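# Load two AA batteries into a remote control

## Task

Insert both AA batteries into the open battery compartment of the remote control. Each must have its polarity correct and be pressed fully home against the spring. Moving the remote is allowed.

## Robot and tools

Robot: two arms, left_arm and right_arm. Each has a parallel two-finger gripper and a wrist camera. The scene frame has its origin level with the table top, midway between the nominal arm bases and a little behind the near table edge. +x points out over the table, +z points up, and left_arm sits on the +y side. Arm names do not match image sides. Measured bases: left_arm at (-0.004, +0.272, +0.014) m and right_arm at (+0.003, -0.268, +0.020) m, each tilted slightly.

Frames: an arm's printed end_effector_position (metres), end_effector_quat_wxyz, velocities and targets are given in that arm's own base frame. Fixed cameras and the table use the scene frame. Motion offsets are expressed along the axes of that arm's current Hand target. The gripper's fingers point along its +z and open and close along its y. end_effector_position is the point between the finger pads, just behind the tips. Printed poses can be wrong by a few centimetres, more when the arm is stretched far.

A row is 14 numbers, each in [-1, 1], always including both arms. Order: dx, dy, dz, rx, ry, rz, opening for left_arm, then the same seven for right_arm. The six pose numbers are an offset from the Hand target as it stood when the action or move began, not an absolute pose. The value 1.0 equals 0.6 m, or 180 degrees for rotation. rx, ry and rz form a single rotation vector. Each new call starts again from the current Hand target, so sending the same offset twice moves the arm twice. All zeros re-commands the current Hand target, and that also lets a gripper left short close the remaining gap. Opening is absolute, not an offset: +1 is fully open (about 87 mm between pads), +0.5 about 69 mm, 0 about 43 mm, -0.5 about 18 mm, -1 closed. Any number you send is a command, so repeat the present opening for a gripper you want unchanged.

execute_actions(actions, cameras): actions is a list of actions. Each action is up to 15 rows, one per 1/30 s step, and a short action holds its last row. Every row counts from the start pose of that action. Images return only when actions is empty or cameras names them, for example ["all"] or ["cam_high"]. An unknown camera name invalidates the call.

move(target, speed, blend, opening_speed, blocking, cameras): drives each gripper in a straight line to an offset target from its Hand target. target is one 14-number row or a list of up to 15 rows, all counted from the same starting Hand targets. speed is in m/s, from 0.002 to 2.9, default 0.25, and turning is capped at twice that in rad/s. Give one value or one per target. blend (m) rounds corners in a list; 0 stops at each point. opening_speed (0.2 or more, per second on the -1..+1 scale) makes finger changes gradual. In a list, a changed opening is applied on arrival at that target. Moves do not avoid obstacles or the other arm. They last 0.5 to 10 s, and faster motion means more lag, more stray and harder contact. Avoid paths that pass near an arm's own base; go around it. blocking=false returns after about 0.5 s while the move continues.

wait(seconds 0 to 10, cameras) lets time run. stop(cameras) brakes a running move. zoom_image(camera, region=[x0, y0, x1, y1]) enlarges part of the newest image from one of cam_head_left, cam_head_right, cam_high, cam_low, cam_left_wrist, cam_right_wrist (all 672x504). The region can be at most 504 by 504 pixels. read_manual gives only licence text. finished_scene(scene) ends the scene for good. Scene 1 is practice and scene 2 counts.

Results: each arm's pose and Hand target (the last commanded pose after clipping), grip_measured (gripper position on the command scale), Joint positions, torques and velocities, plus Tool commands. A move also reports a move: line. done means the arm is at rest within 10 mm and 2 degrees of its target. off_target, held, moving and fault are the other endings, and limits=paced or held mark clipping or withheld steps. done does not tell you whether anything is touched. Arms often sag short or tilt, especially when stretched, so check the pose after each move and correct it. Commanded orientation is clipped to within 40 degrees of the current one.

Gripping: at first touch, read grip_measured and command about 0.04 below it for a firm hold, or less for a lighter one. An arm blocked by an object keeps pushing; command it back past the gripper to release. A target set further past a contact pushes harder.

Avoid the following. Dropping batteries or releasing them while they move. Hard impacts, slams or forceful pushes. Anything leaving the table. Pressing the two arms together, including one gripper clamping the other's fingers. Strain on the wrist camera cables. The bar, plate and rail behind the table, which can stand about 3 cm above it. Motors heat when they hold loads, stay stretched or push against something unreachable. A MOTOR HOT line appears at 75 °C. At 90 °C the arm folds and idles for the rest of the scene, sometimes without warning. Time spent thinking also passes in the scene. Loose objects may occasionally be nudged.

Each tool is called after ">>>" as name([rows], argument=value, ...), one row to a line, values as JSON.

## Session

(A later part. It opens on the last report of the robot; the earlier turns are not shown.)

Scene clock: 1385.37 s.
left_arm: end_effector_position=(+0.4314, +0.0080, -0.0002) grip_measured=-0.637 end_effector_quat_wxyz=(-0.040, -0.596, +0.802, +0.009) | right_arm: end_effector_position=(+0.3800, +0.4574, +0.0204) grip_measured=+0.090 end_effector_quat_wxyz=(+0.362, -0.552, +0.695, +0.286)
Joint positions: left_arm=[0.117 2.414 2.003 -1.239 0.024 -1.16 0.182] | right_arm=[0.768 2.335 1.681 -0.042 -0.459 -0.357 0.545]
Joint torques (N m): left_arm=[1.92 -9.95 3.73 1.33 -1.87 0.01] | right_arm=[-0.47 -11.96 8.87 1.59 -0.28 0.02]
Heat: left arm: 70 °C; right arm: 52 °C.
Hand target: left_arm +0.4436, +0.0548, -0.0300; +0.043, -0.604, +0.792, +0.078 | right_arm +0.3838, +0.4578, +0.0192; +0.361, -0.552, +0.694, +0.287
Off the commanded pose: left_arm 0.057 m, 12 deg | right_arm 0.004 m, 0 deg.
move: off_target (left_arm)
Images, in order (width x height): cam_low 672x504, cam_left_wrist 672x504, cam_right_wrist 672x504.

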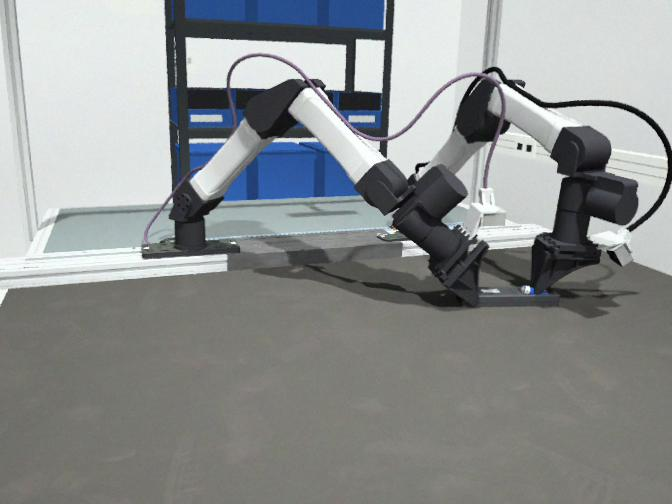

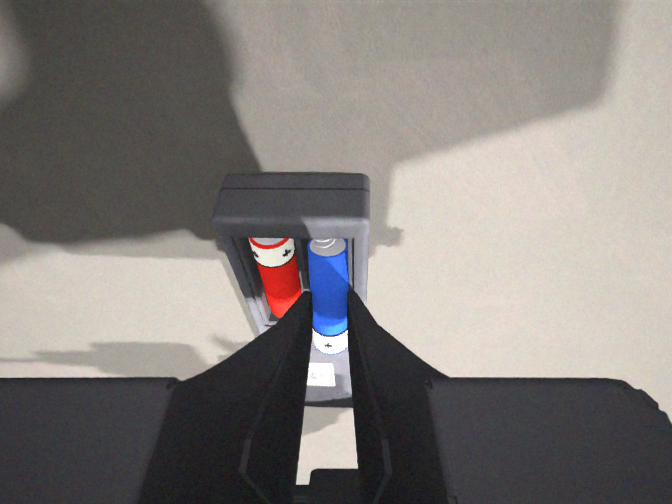

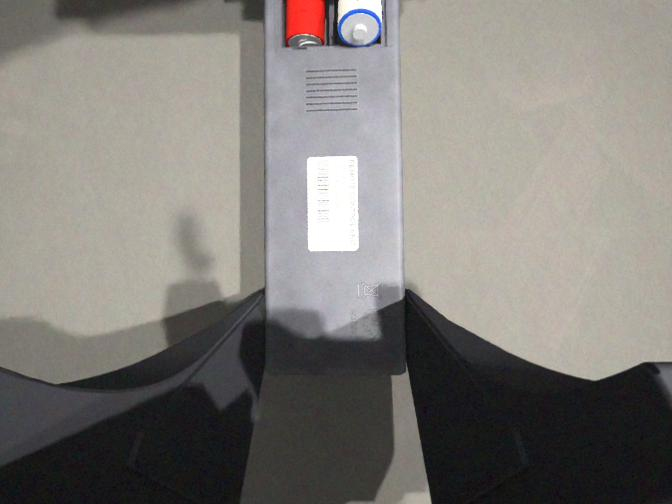

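>>> move([
  [0.055,-0.004,0,0,0.02,0,-0.78,0,0,0,0,0,0,0.03],
  [0.055,-0.012,-0.004,0,0.02,0,-0.35,0,0,0,0,0,0,0.03],
], speed=0.06, opening_speed=0.3, cameras=["cam_low","cam_right_wrist","cam_left_wrist"])

>>> zoom_image(camera="cam_right_wrist", region=[250, 0, 430, 120])

>>> zoom_image(camera="cam_left_wrist", region=[190, 170, 400, 370])

Scene clock: 1392.33 s.
left_arm: end_effector_position=(+0.4255, +0.0078, +0.0002) grip_measured=-0.351 end_effector_quat_wxyz=(-0.020, -0.600, +0.799, +0.035) | right_arm: end_effector_position=(+0.3800, +0.4574, +0.0204) grip_measured=+0.090 end_effector_quat_wxyz=(+0.362, -0.552, +0.695, +0.286)
Joint positions: left_arm=[0.094 2.372 1.941 -1.21 -0.038 -1.197 0.325] | right_arm=[0.768 2.335 1.681 -0.042 -0.459 -0.357 0.545]
Joint torques (N m): left_arm=[-0.43 -6.91 5.44 1.3 -0.86 -0.17] | right_arm=[-0.46 -11.96 8.87 1.59 -0.28 0.02]
Heat: left arm: 69 °C; right arm: 52 °C.
Hand target: left_arm +0.4419, +0.0211, -0.0335; +0.018, -0.606, +0.793, +0.059 | right_arm +0.3838, +0.4578, +0.0192; +0.361, -0.552, +0.694, +0.287
Off the commanded pose: left_arm 0.040 m, 5 deg | right_arm 0.004 m, 0 deg.
move: off_target (left_arm); target 2's new opening was sent with left_arm's hand 0.038 m and 6 deg from that target
Images, in order (width x height): cam_low 672x504, cam_left_wrist 672x504, cam_right_wrist 672x504.

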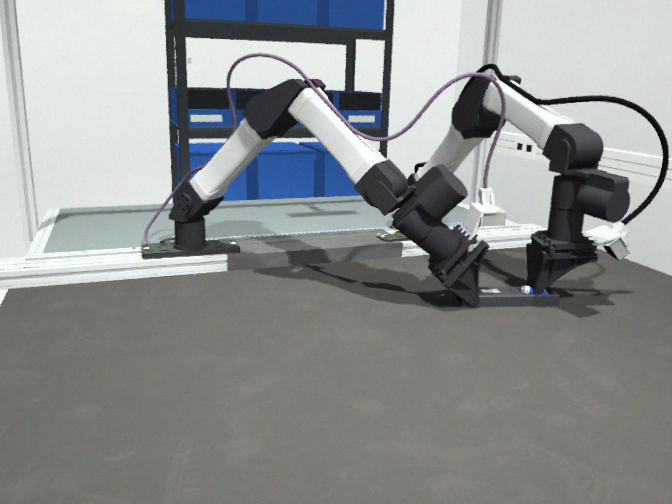

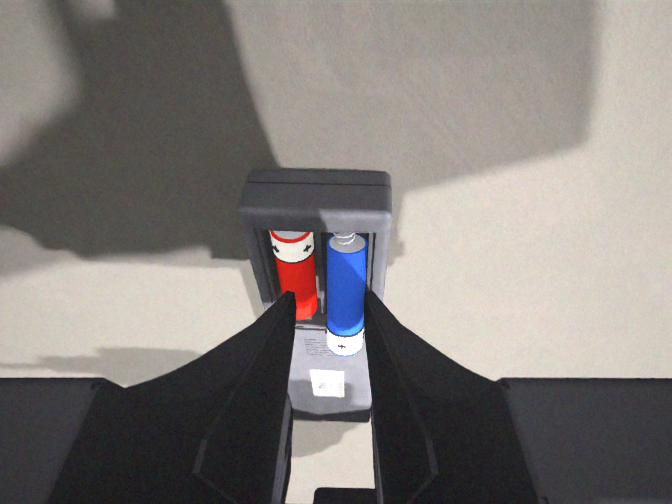

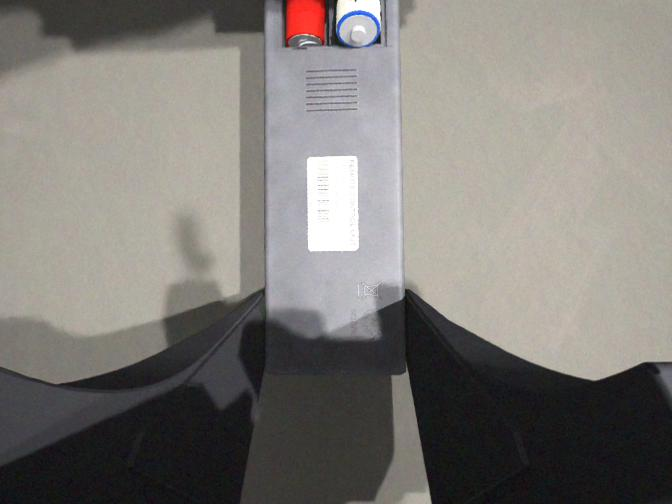

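Scaled by 2.800 from the camera's 672x504 image, which has a finer 960x720 frame.

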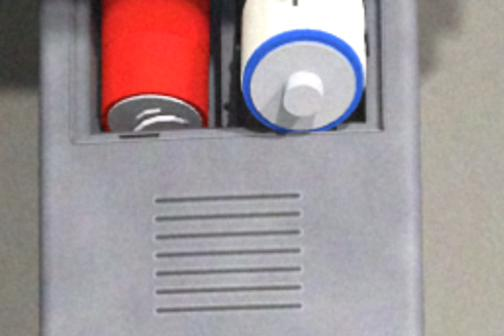

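Scaled by 2.400 from the camera's 672x504 image, which has a finer 960x720 frame.

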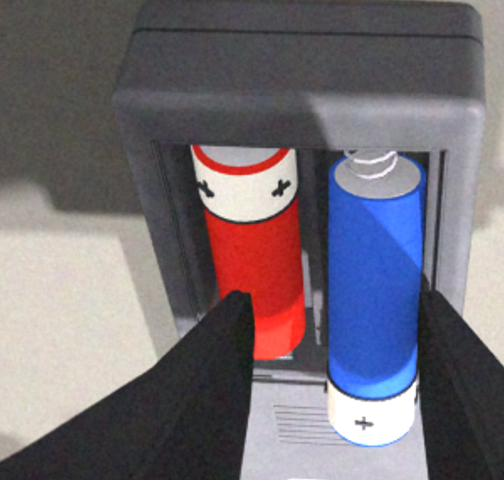

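>>> move(target=[0.005,0.002,-0.12,0,0.03,0,-0.3,0,0,0,0,0,0,0.03], speed=0.1, cameras=["cam_low","cam_right_wrist","cam_left_wrist"])

>>> zoom_image(camera="cam_right_wrist", region=[250, 0, 430, 120])

>>> zoom_image(camera="cam_left_wrist", region=[190, 170, 400, 370])

Scene clock: 1400.40 s.
left_arm: end_effector_position=(+0.4373, +0.0084, +0.0332) grip_measured=-0.300 end_effector_quat_wxyz=(-0.024, -0.603, +0.797, +0.037) | right_arm: end_effector_position=(+0.3800, +0.4574, +0.0204) grip_measured=+0.090 end_effector_quat_wxyz=(+0.362, -0.552, +0.695, +0.286)
Joint positions: left_arm=[0.093 2.424 2.164 -1.391 -0.036 -1.203 0.35] | right_arm=[0.768 2.335 1.681 -0.042 -0.459 -0.357 0.545]
Joint torques (N m): left_arm=[0.38 -11.12 10.47 0.11 -0.1 -0.03] | right_arm=[-0.47 -11.95 8.87 1.59 -0.28 0.02]
Heat: left arm: 68 °C; right arm: 52 °C.
Hand target: left_arm +0.4431, +0.0101, +0.0379; -0.019, -0.609, +0.793, +0.031 | right_arm +0.3838, +0.4578, +0.0192; +0.361, -0.552, +0.694, +0.287
Off the commanded pose: left_arm 0.008 m, 1 deg | right_arm 0.004 m, 0 deg.
move: done
Images, in order (width x height): cam_low 672x504, cam_left_wrist 672x504, cam_right_wrist 672x504.

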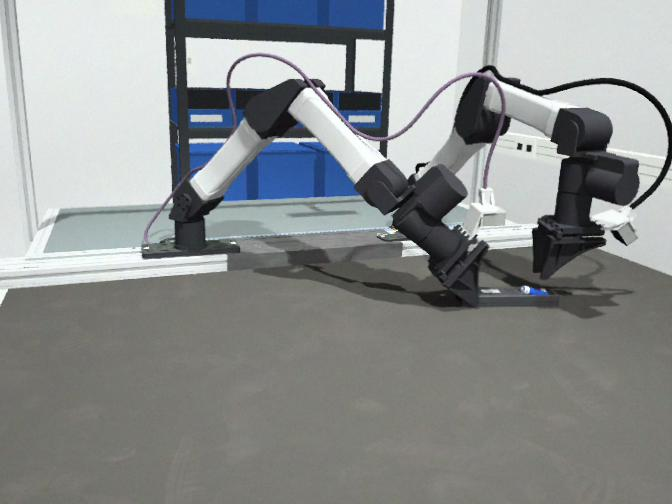

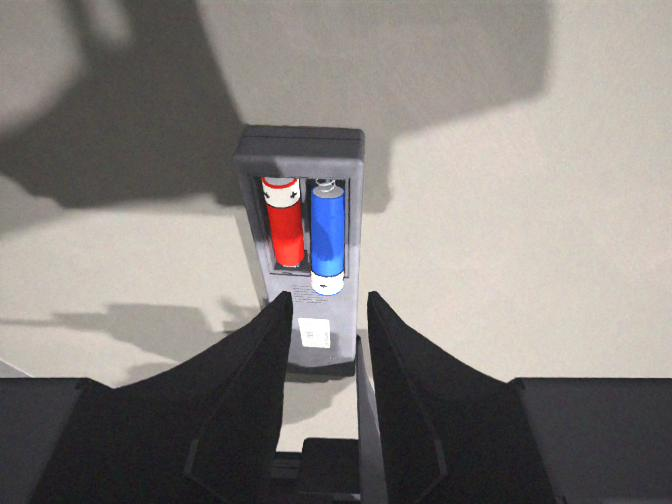

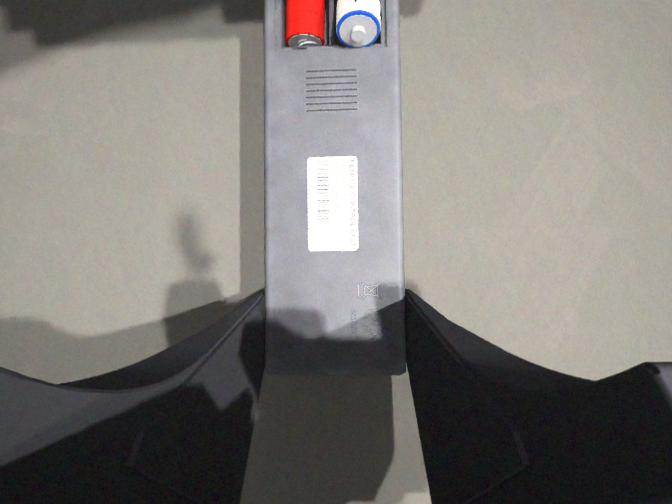

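Scaled by 2.800 from the camera's 672x504 image, which has a finer 960x720 frame.

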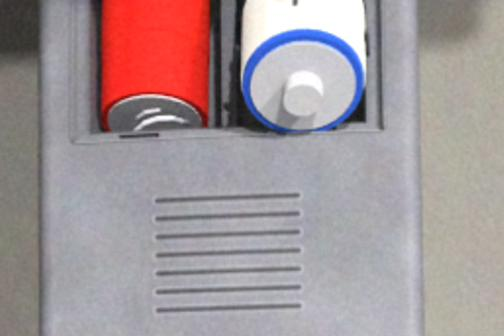

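Scaled by 2.400 from the camera's 672x504 image, which has a finer 960x720 frame.

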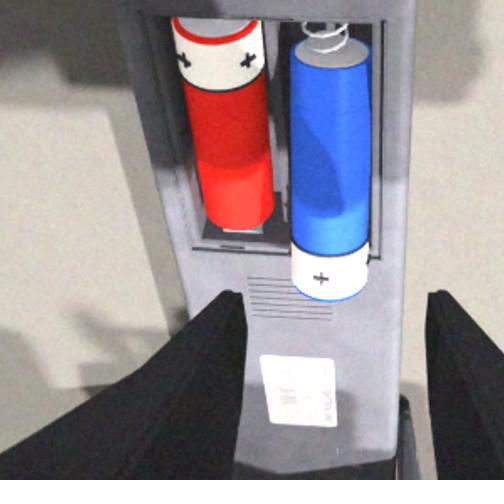

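>>> move(target=[0.052,0.0,0.01,0,0,0,-0.8,0,0,0,0,0,0,0.03], speed=0.1, cameras=["cam_low","cam_left_wrist"])

>>> zoom_image(camera="cam_low", region=[490, 240, 590, 310])

>>> zoom_image(camera="cam_left_wrist", region=[190, 170, 400, 370])

Scene clock: 1405.07 s.
left_arm: end_effector_position=(+0.4261, -0.0204, +0.0153) grip_measured=-0.800 end_effector_quat_wxyz=(-0.044, -0.602, +0.796, +0.049) | right_arm: end_effector_position=(+0.3800, +0.4574, +0.0204) grip_measured=+0.090 end_effector_quat_wxyz=(+0.362, -0.552, +0.695, +0.286)
Joint positions: left_arm=[0.033 2.424 2.085 -1.361 -0.03 -1.264 0.1] | right_arm=[0.768 2.335 1.681 -0.042 -0.459 -0.357 0.545]
Joint torques (N m): left_arm=[0.18 -16.08 6.17 0.37 -0.09 -0.03] | right_arm=[-0.47 -11.95 8.87 1.59 -0.28 0.02]
Heat: left arm: 69 °C; right arm: 52 °C.
Hand target: left_arm +0.4347, -0.0197, +0.0316; -0.019, -0.609, +0.793, +0.031 | right_arm +0.3838, +0.4578, +0.0192; +0.361, -0.552, +0.694, +0.287
Off the commanded pose: left_arm 0.018 m, 4 deg | right_arm 0.004 m, 0 deg.
move: off_target (left_arm)
Images, in order (width x height): cam_low 672x504, cam_left_wrist 672x504.

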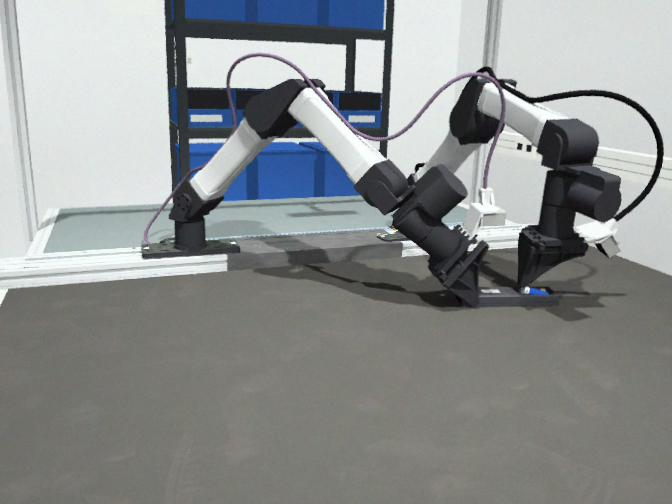

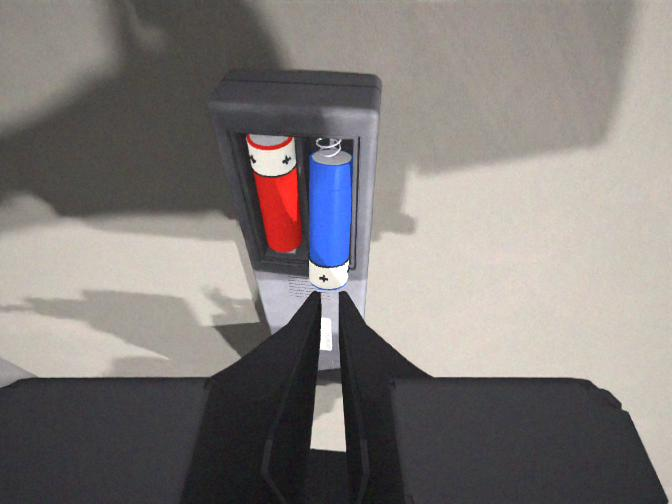

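Scaled by 5.040 from the camera's 672x504 image, which has a finer 960x720 frame.

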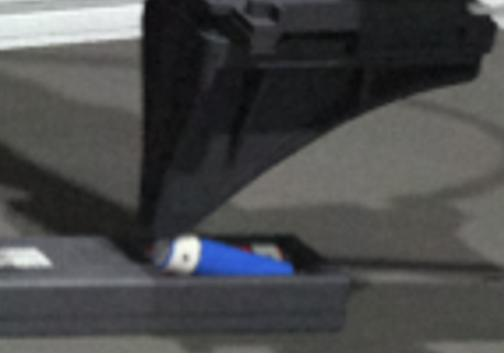

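Scaled by 2.400 from the camera's 672x504 image, which has a finer 960x720 frame.

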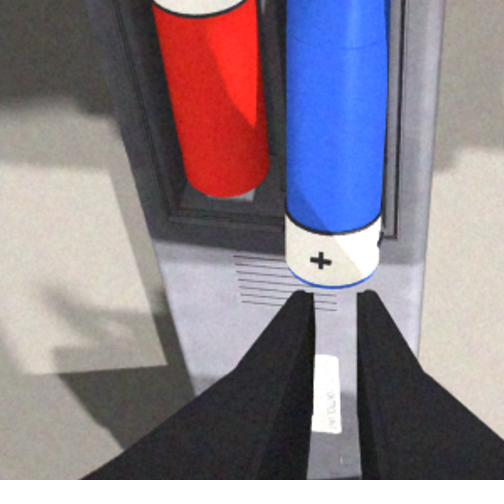

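>>> move([
  [0,0,-0.03,0,0,0,-0.8,0,0,0,0,0,0,0.03],
  [-0.016,0,-0.03,0,0,0,-0.8,0,0,0,0,0,0,0.03],
  [-0.016,0.008,0.06,0,0,0,-0.8,0,0,0,0,0,0,0.03],
], speed=0.06, cameras=["cam_low","cam_left_wrist","cam_right_wrist"])

>>> zoom_image(camera="cam_low", region=[490, 240, 590, 310])

>>> zoom_image(camera="cam_left_wrist", region=[190, 170, 400, 370])

>>> zoom_image(camera="cam_right_wrist", region=[250, 0, 430, 120])

Scene clock: 1415.03 s.
left_arm: end_effector_position=(+0.4243, -0.0168, +0.0118) grip_measured=-0.799 end_effector_quat_wxyz=(-0.036, -0.608, +0.793, +0.027) | right_arm: end_effector_position=(+0.3800, +0.4574, +0.0204) grip_measured=+0.090 end_effector_quat_wxyz=(+0.362, -0.552, +0.695, +0.286)
Joint positions: left_arm=[0.052 2.368 1.975 -1.267 -0.004 -1.255 0.1] | right_arm=[0.768 2.335 1.681 -0.042 -0.459 -0.357 0.545]
Joint torques (N m): left_arm=[0.58 -10.52 3.55 0.9 -0.34 0.14] | right_arm=[-0.47 -11.96 8.88 1.59 -0.28 0.02]
Heat: left arm: 74 °C; right arm: 52 °C.
Hand target: left_arm +0.4299, -0.0084, -0.0040; -0.020, -0.609, +0.793, +0.031 | right_arm +0.3838, +0.4578, +0.0192; +0.361, -0.552, +0.694, +0.287
Off the commanded pose: left_arm 0.019 m, 2 deg | right_arm 0.004 m, 0 deg.
move: off_target (left_arm)
Images, in order (width x height): cam_low 672x504, cam_left_wrist 672x504, cam_right_wrist 672x504.

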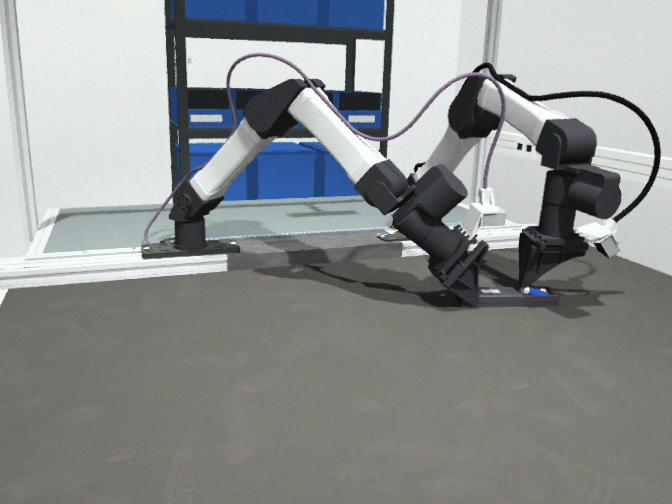

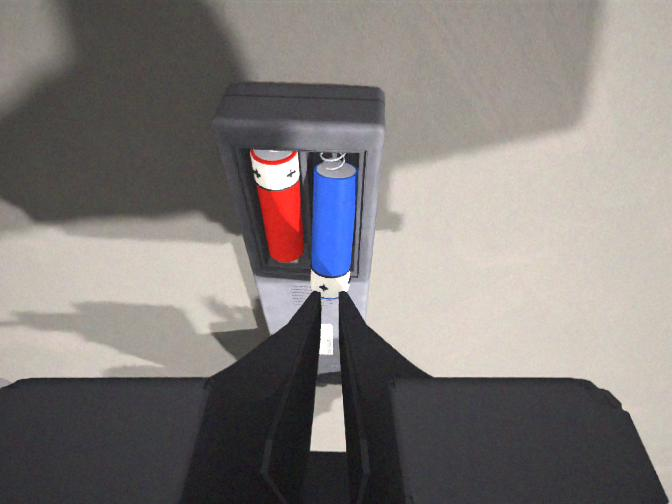

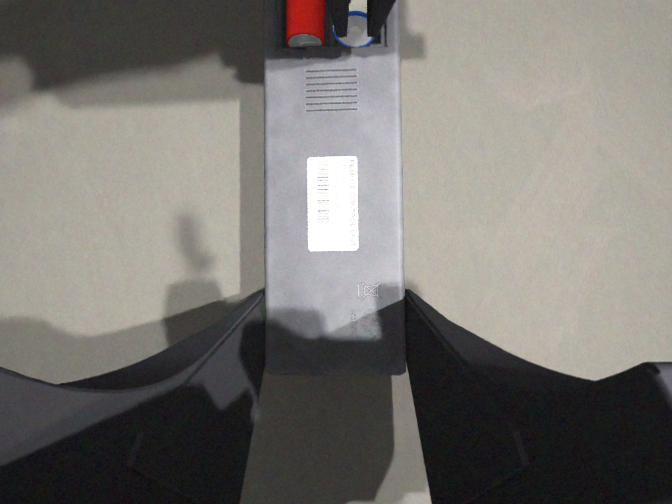

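Scaled by 5.040 from the camera's 672x504 image, which has a finer 960x720 frame.

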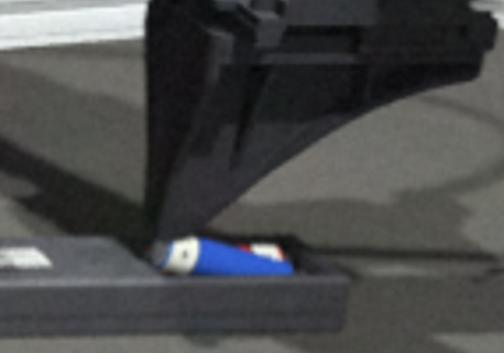

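Scaled by 2.400 from the camera's 672x504 image, which has a finer 960x720 frame.

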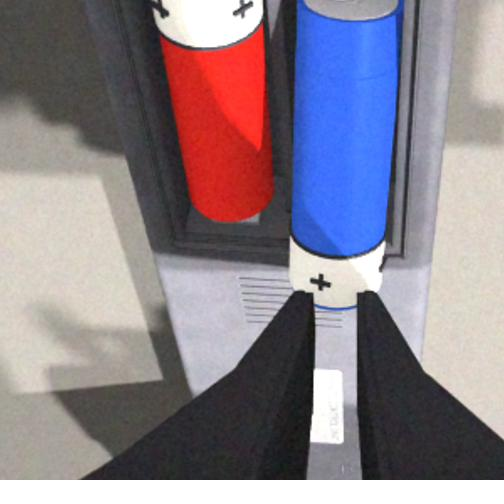

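Scaled by 2.800 from the camera's 672x504 image, which has a finer 960x720 frame.

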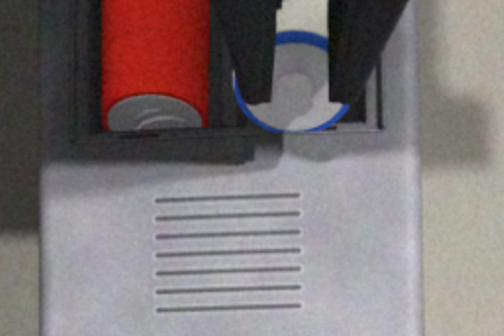

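>>> move([
  [0,-0.004,0.022,0,0,0,-0.8,0,0,0,0,0,0,0.03],
  [-0.045,-0.006,0.028,0,0,0,-0.8,0,0,0,0,0,0,0.03],
], speed=0.06, blend=[0.004,0], cameras=["cam_low","cam_left_wrist","cam_right_wrist"])

>>> zoom_image(camera="cam_low", region=[490, 240, 590, 310])

>>> zoom_image(camera="cam_left_wrist", region=[190, 170, 400, 370])

>>> zoom_image(camera="cam_right_wrist", region=[250, 0, 430, 120])

Scene clock: 1423.23 s.
left_arm: end_effector_position=(+0.4266, -0.0097, +0.0112) grip_measured=-0.799 end_effector_quat_wxyz=(-0.052, -0.603, +0.796, -0.003) | right_arm: end_effector_position=(+0.3800, +0.4574, +0.0204) grip_measured=+0.090 end_effector_quat_wxyz=(+0.362, -0.552, +0.695, +0.286)
Joint positions: left_arm=[0.093 2.38 1.981 -1.258 0.06 -1.201 0.101] | right_arm=[0.768 2.335 1.681 -0.042 -0.459 -0.357 0.545]
Joint torques (N m): left_arm=[1.8 -6.75 7.23 0.98 -0.93 0.13] | right_arm=[-0.46 -11.95 8.87 1.59 -0.28 0.02]
Heat: left arm: 73 °C; right arm: 52 °C.
Hand target: left_arm +0.4394, +0.0172, -0.0207; -0.019, -0.609, +0.793, +0.031 | right_arm +0.3838, +0.4578, +0.0192; +0.361, -0.552, +0.694, +0.287
Off the commanded pose: left_arm 0.044 m, 5 deg | right_arm 0.004 m, 0 deg.
move: off_target (left_arm)
Images, in order (width x height): cam_low 672x504, cam_left_wrist 672x504, cam_right_wrist 672x504.

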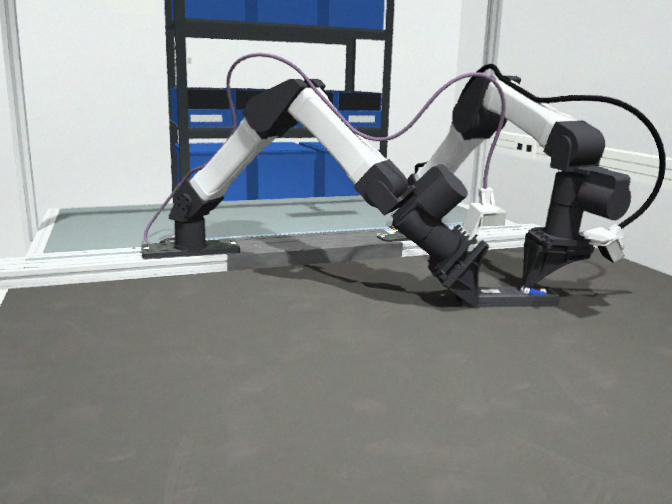

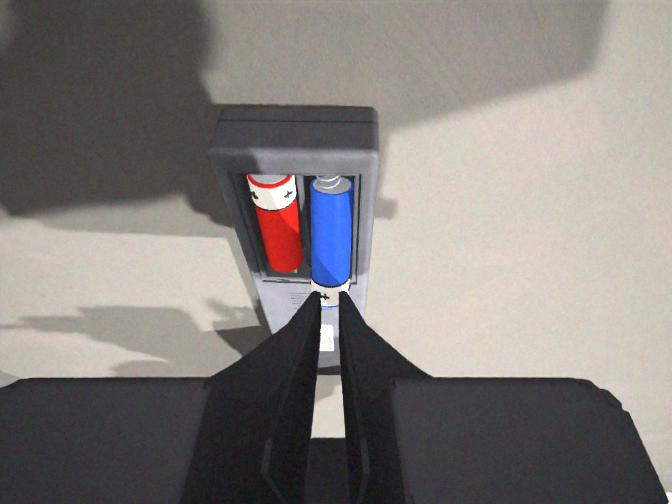

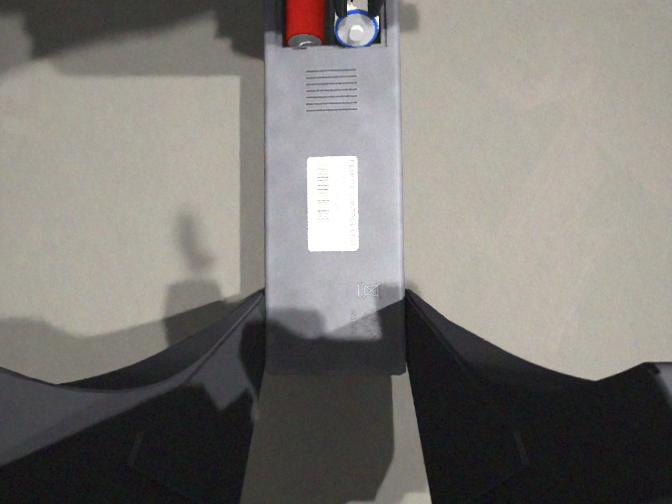

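Scaled by 5.040 from the camera's 672x504 image, which has a finer 960x720 frame.

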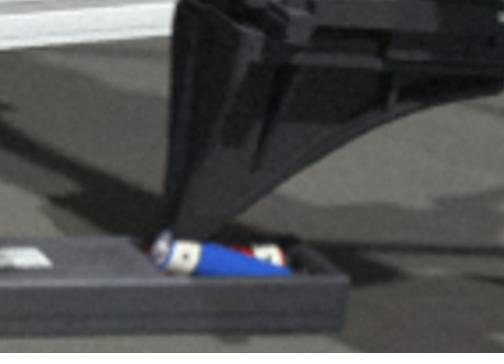

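Scaled by 2.400 from the camera's 672x504 image, which has a finer 960x720 frame.

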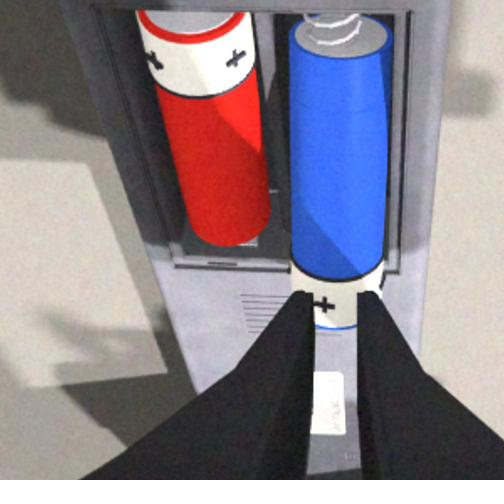

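Scaled by 2.800 from the camera's 672x504 image, which has a finer 960x720 frame.

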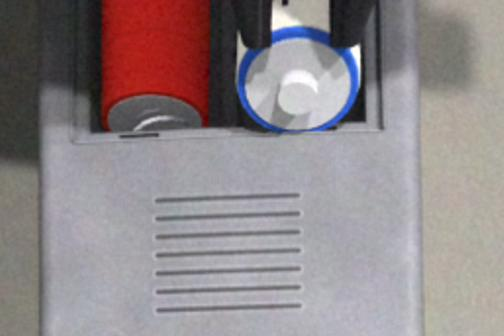

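>>> move([
  [0,0,0.03,0,0,0,-0.8,0,0,0,0,0,0,0.03],
  [-0.03,-0.003,0.035,0,0,0,-0.8,0,0,0,0,0,0,0.03],
], speed=0.06, blend=[0.004,0], cameras=["cam_low","cam_left_wrist","cam_right_wrist"])

>>> zoom_image(camera="cam_low", region=[490, 240, 590, 310])

>>> zoom_image(camera="cam_left_wrist", region=[190, 170, 400, 370])

>>> zoom_image(camera="cam_right_wrist", region=[250, 0, 430, 120])

Scene clock: 1429.67 s.
left_arm: end_effector_position=(+0.4365, +0.0227, -0.0017) grip_measured=-0.798 end_effector_quat_wxyz=(-0.036, -0.612, +0.790, +0.001) | right_arm: end_effector_position=(+0.3800, +0.4574, +0.0204) grip_measured=+0.090 end_effector_quat_wxyz=(+0.362, -0.552, +0.695, +0.286)
Joint positions: left_arm=[0.153 2.422 2.012 -1.224 0.034 -1.163 0.101] | right_arm=[0.768 2.335 1.681 -0.042 -0.459 -0.357 0.545]
Joint torques (N m): left_arm=[-0.34 -5.79 5.78 1.09 -0.73 0.1] | right_arm=[-0.46 -11.96 8.88 1.59 -0.28 0.02]
Heat: left arm: 70 °C; right arm: 52 °C.
Hand target: left_arm +0.4444, +0.0347, -0.0416; -0.019, -0.609, +0.793, +0.031 | right_arm +0.3838, +0.4578, +0.0192; +0.361, -0.552, +0.694, +0.287
Off the commanded pose: left_arm 0.042 m, 4 deg | right_arm 0.004 m, 0 deg.
move: off_target (left_arm)
Images, in order (width x height): cam_low 672x504, cam_left_wrist 672x504, cam_right_wrist 672x504.

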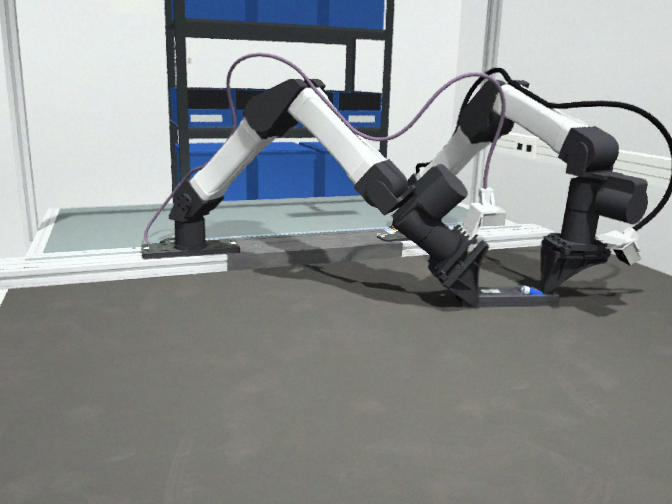

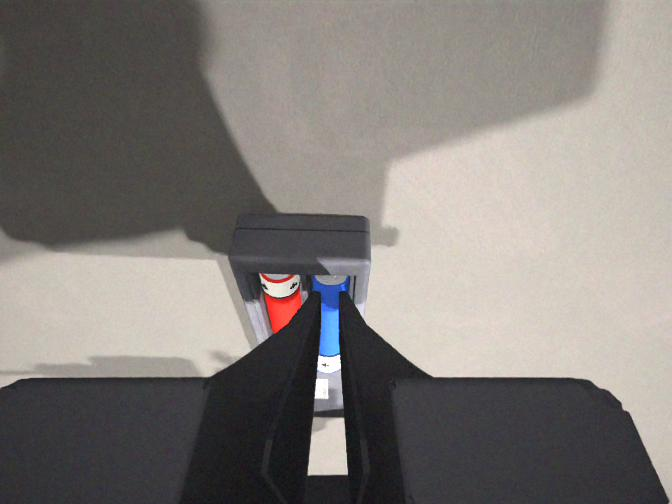

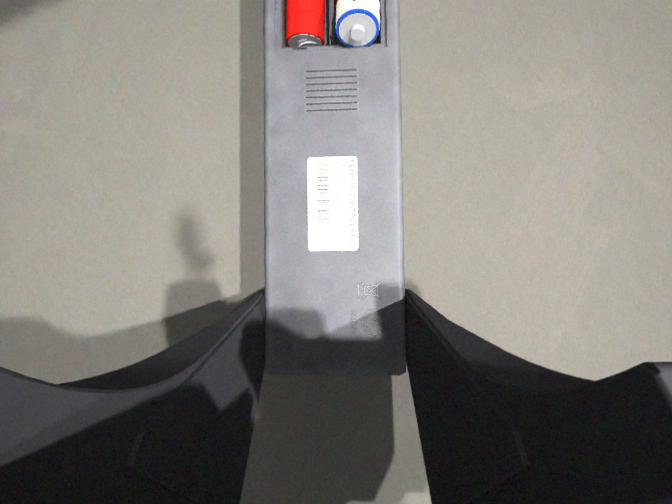

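Scaled by 5.040 from the camera's 672x504 image, which has a finer 960x720 frame.

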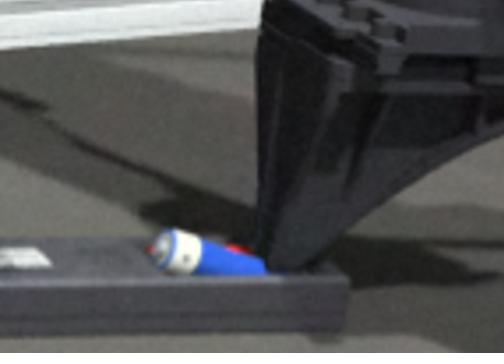

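Scaled by 2.400 from the camera's 672x504 image, which has a finer 960x720 frame.

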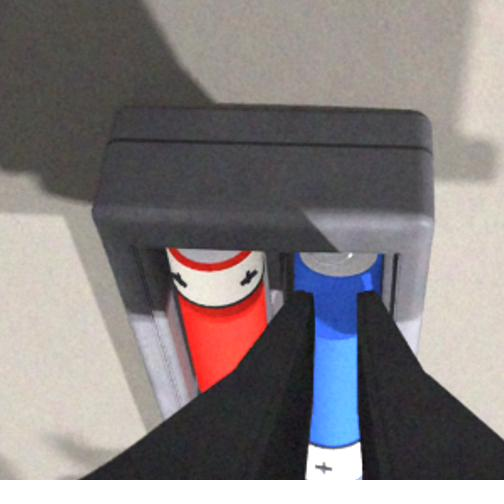

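Scaled by 2.800 from the camera's 672x504 image, which has a finer 960x720 frame.

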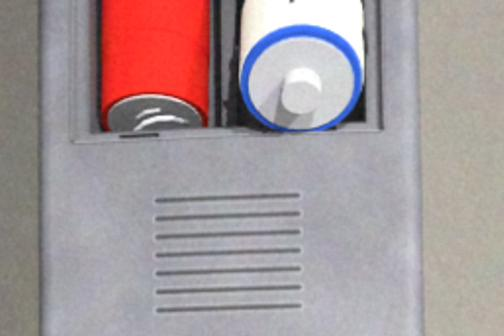

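>>> move([
  [0,0,-0.11,0,0,0,-0.8,0,0,0,0,0,0,0.03],
  [0.084,-0.007,-0.11,0,0,0,-0.5,0,0,0,0,0,0,0.03],
], speed=0.1, cameras=["cam_low","cam_left_wrist"])

>>> zoom_image(camera="cam_low", region=[490, 240, 590, 310])

>>> zoom_image(camera="cam_left_wrist", region=[190, 170, 400, 370])

Scene clock: 1446.73 s.
left_arm: end_effector_position=(+0.4306, -0.0152, +0.0094) grip_measured=-0.500 end_effector_quat_wxyz=(-0.043, -0.603, +0.795, +0.049) | right_arm: end_effector_position=(+0.3796, +0.4571, +0.0200) grip_measured=+0.090 end_effector_quat_wxyz=(+0.361, -0.552, +0.695, +0.286)
Joint positions: left_arm=[0.044 2.449 2.106 -1.355 -0.032 -1.257 0.25] | right_arm=[0.768 2.335 1.681 -0.045 -0.46 -0.357 0.545]
Joint velocities: left_arm=[within noise] | right_arm=[0.022 0.002 0.002 -0.168 0.051 -0.022 -0.001]
Joint torques (N m): left_arm=[-0.2 -15.57 6.15 0.37 -0.11 -0.03] | right_arm=[-0.46 -11.95 8.87 1.62 -0.27 0.02]
Heat: left arm: 68 °C; right arm: 52 °C.
Hand target: left_arm +0.4398, -0.0169, +0.0235; -0.019, -0.608, +0.793, +0.031 | right_arm +0.3838, +0.4578, +0.0192; +0.361, -0.552, +0.694, +0.287
Off the commanded pose: left_arm 0.017 m, 4 deg | right_arm 0.004 m, 0 deg.
move: off_target (left_arm); target 2's new opening was sent with left_arm's hand 0.017 m and 4 deg from that target
Images, in order (width x height): cam_low 672x504, cam_left_wrist 672x504.

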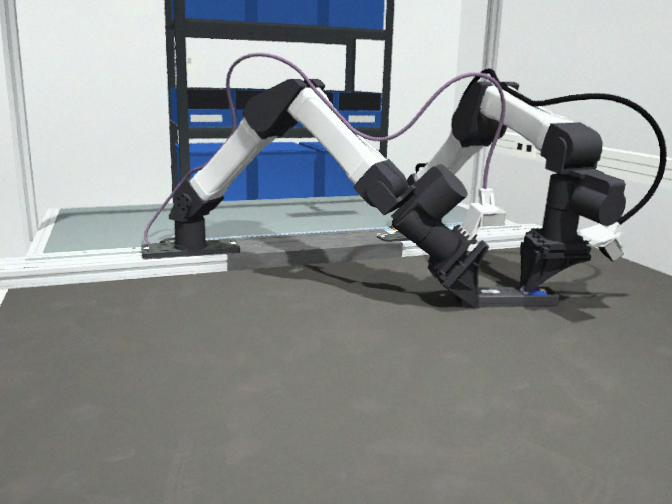

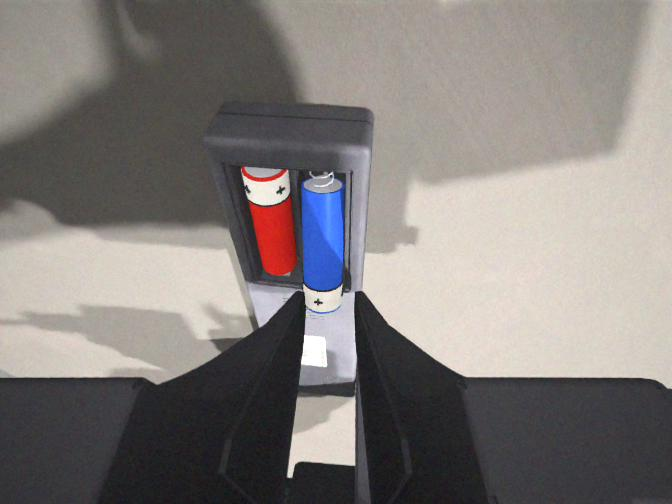

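Scaled by 5.040 from the camera's 672x504 image, which has a finer 960x720 frame.

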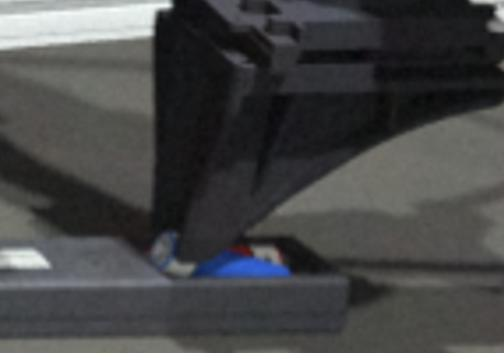

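Scaled by 2.400 from the camera's 672x504 image, which has a finer 960x720 frame.

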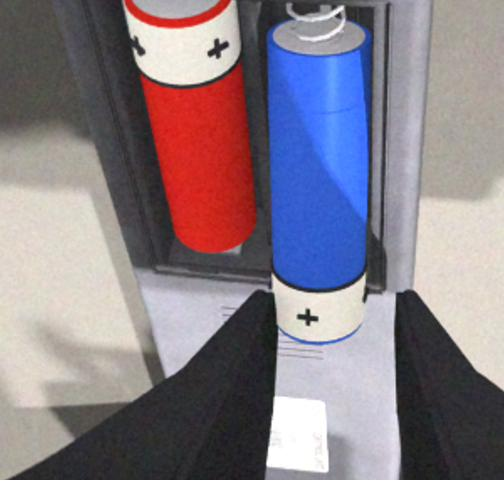

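>>> move([
  [0,0.006,0.006,0,0,0,-0.55,0,0,0,0,0,0,0.03],
  [0,0.006,0.012,0,0,0,-1,0,0,0,0,0,0,0.03],
], speed=0.06, opening_speed=0.6, cameras=["cam_low","cam_left_wrist","cam_right_wrist"])

>>> zoom_image(camera="cam_low", region=[490, 240, 590, 310])

>>> zoom_image(camera="cam_left_wrist", region=[190, 170, 400, 370])

>>> zoom_image(camera="cam_right_wrist", region=[250, 0, 430, 120])

Scene clock: 1455.27 s.
left_arm: end_effector_position=(+0.4274, -0.0158, +0.0030) grip_measured=-0.625 end_effector_quat_wxyz=(-0.043, -0.604, +0.795, +0.048) | right_arm: end_effector_position=(+0.3796, +0.4571, +0.0200) grip_measured=+0.090 end_effector_quat_wxyz=(+0.361, -0.552, +0.695, +0.286)
Joint positions: left_arm=[0.044 2.434 2.055 -1.317 -0.03 -1.258 0.187] | right_arm=[0.768 2.335 1.681 -0.045 -0.46 -0.357 0.545]
Joint torques (N m): left_arm=[0.06 -15.65 5.52 0.43 -0.14 -0.01] | right_arm=[-0.47 -11.95 8.88 1.61 -0.27 0.02]
Heat: left arm: 71 °C; right arm: 52 °C.
Hand target: left_arm +0.4358, -0.0157, +0.0166; -0.019, -0.609, +0.793, +0.031 | right_arm +0.3838, +0.4578, +0.0192; +0.361, -0.552, +0.694, +0.287
Off the commanded pose: left_arm 0.016 m, 3 deg | right_arm 0.004 m, 0 deg.
move: off_target (left_arm); target 2's new opening was sent with left_arm's hand 0.016 m and 4 deg from that target
Images, in order (width x height): cam_low 672x504, cam_left_wrist 672x504, cam_right_wrist 672x504.

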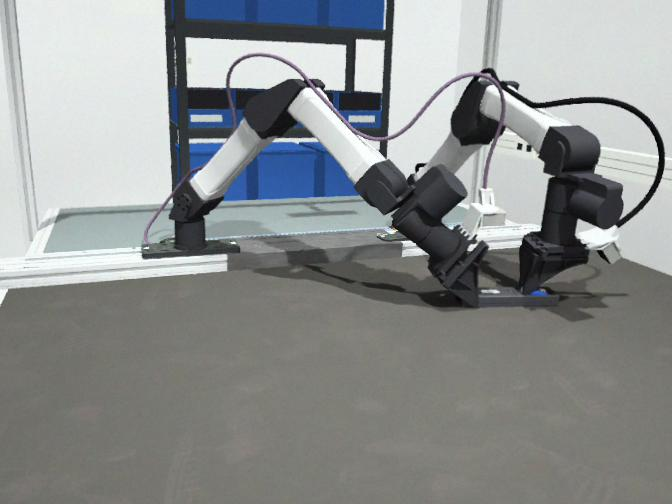

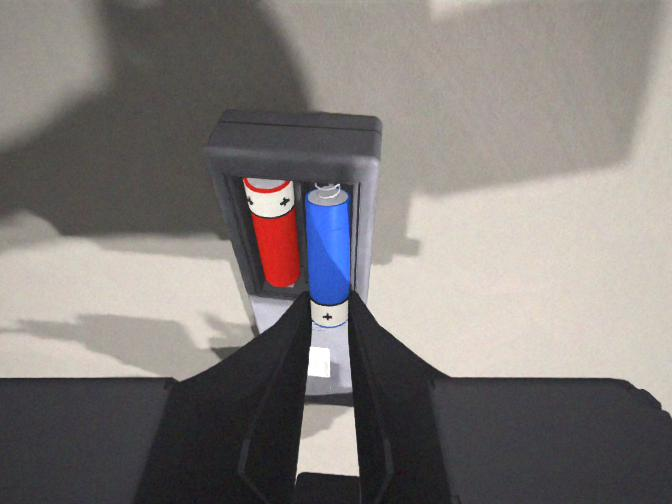

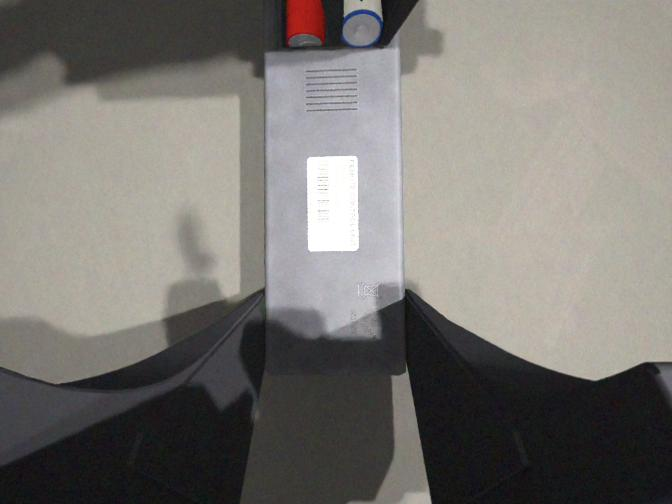

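Scaled by 5.040 from the camera's 672x504 image, which has a finer 960x720 frame.

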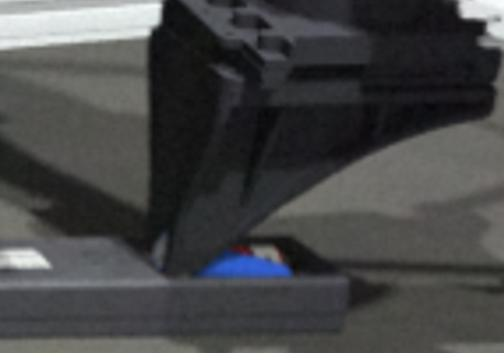

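Scaled by 2.400 from the camera's 672x504 image, which has a finer 960x720 frame.

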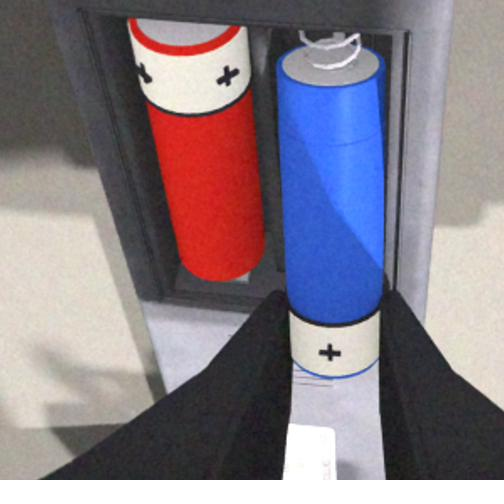

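Scaled by 2.800 from the camera's 672x504 image, which has a finer 960x720 frame.

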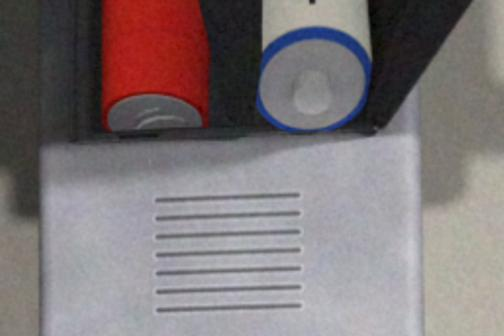

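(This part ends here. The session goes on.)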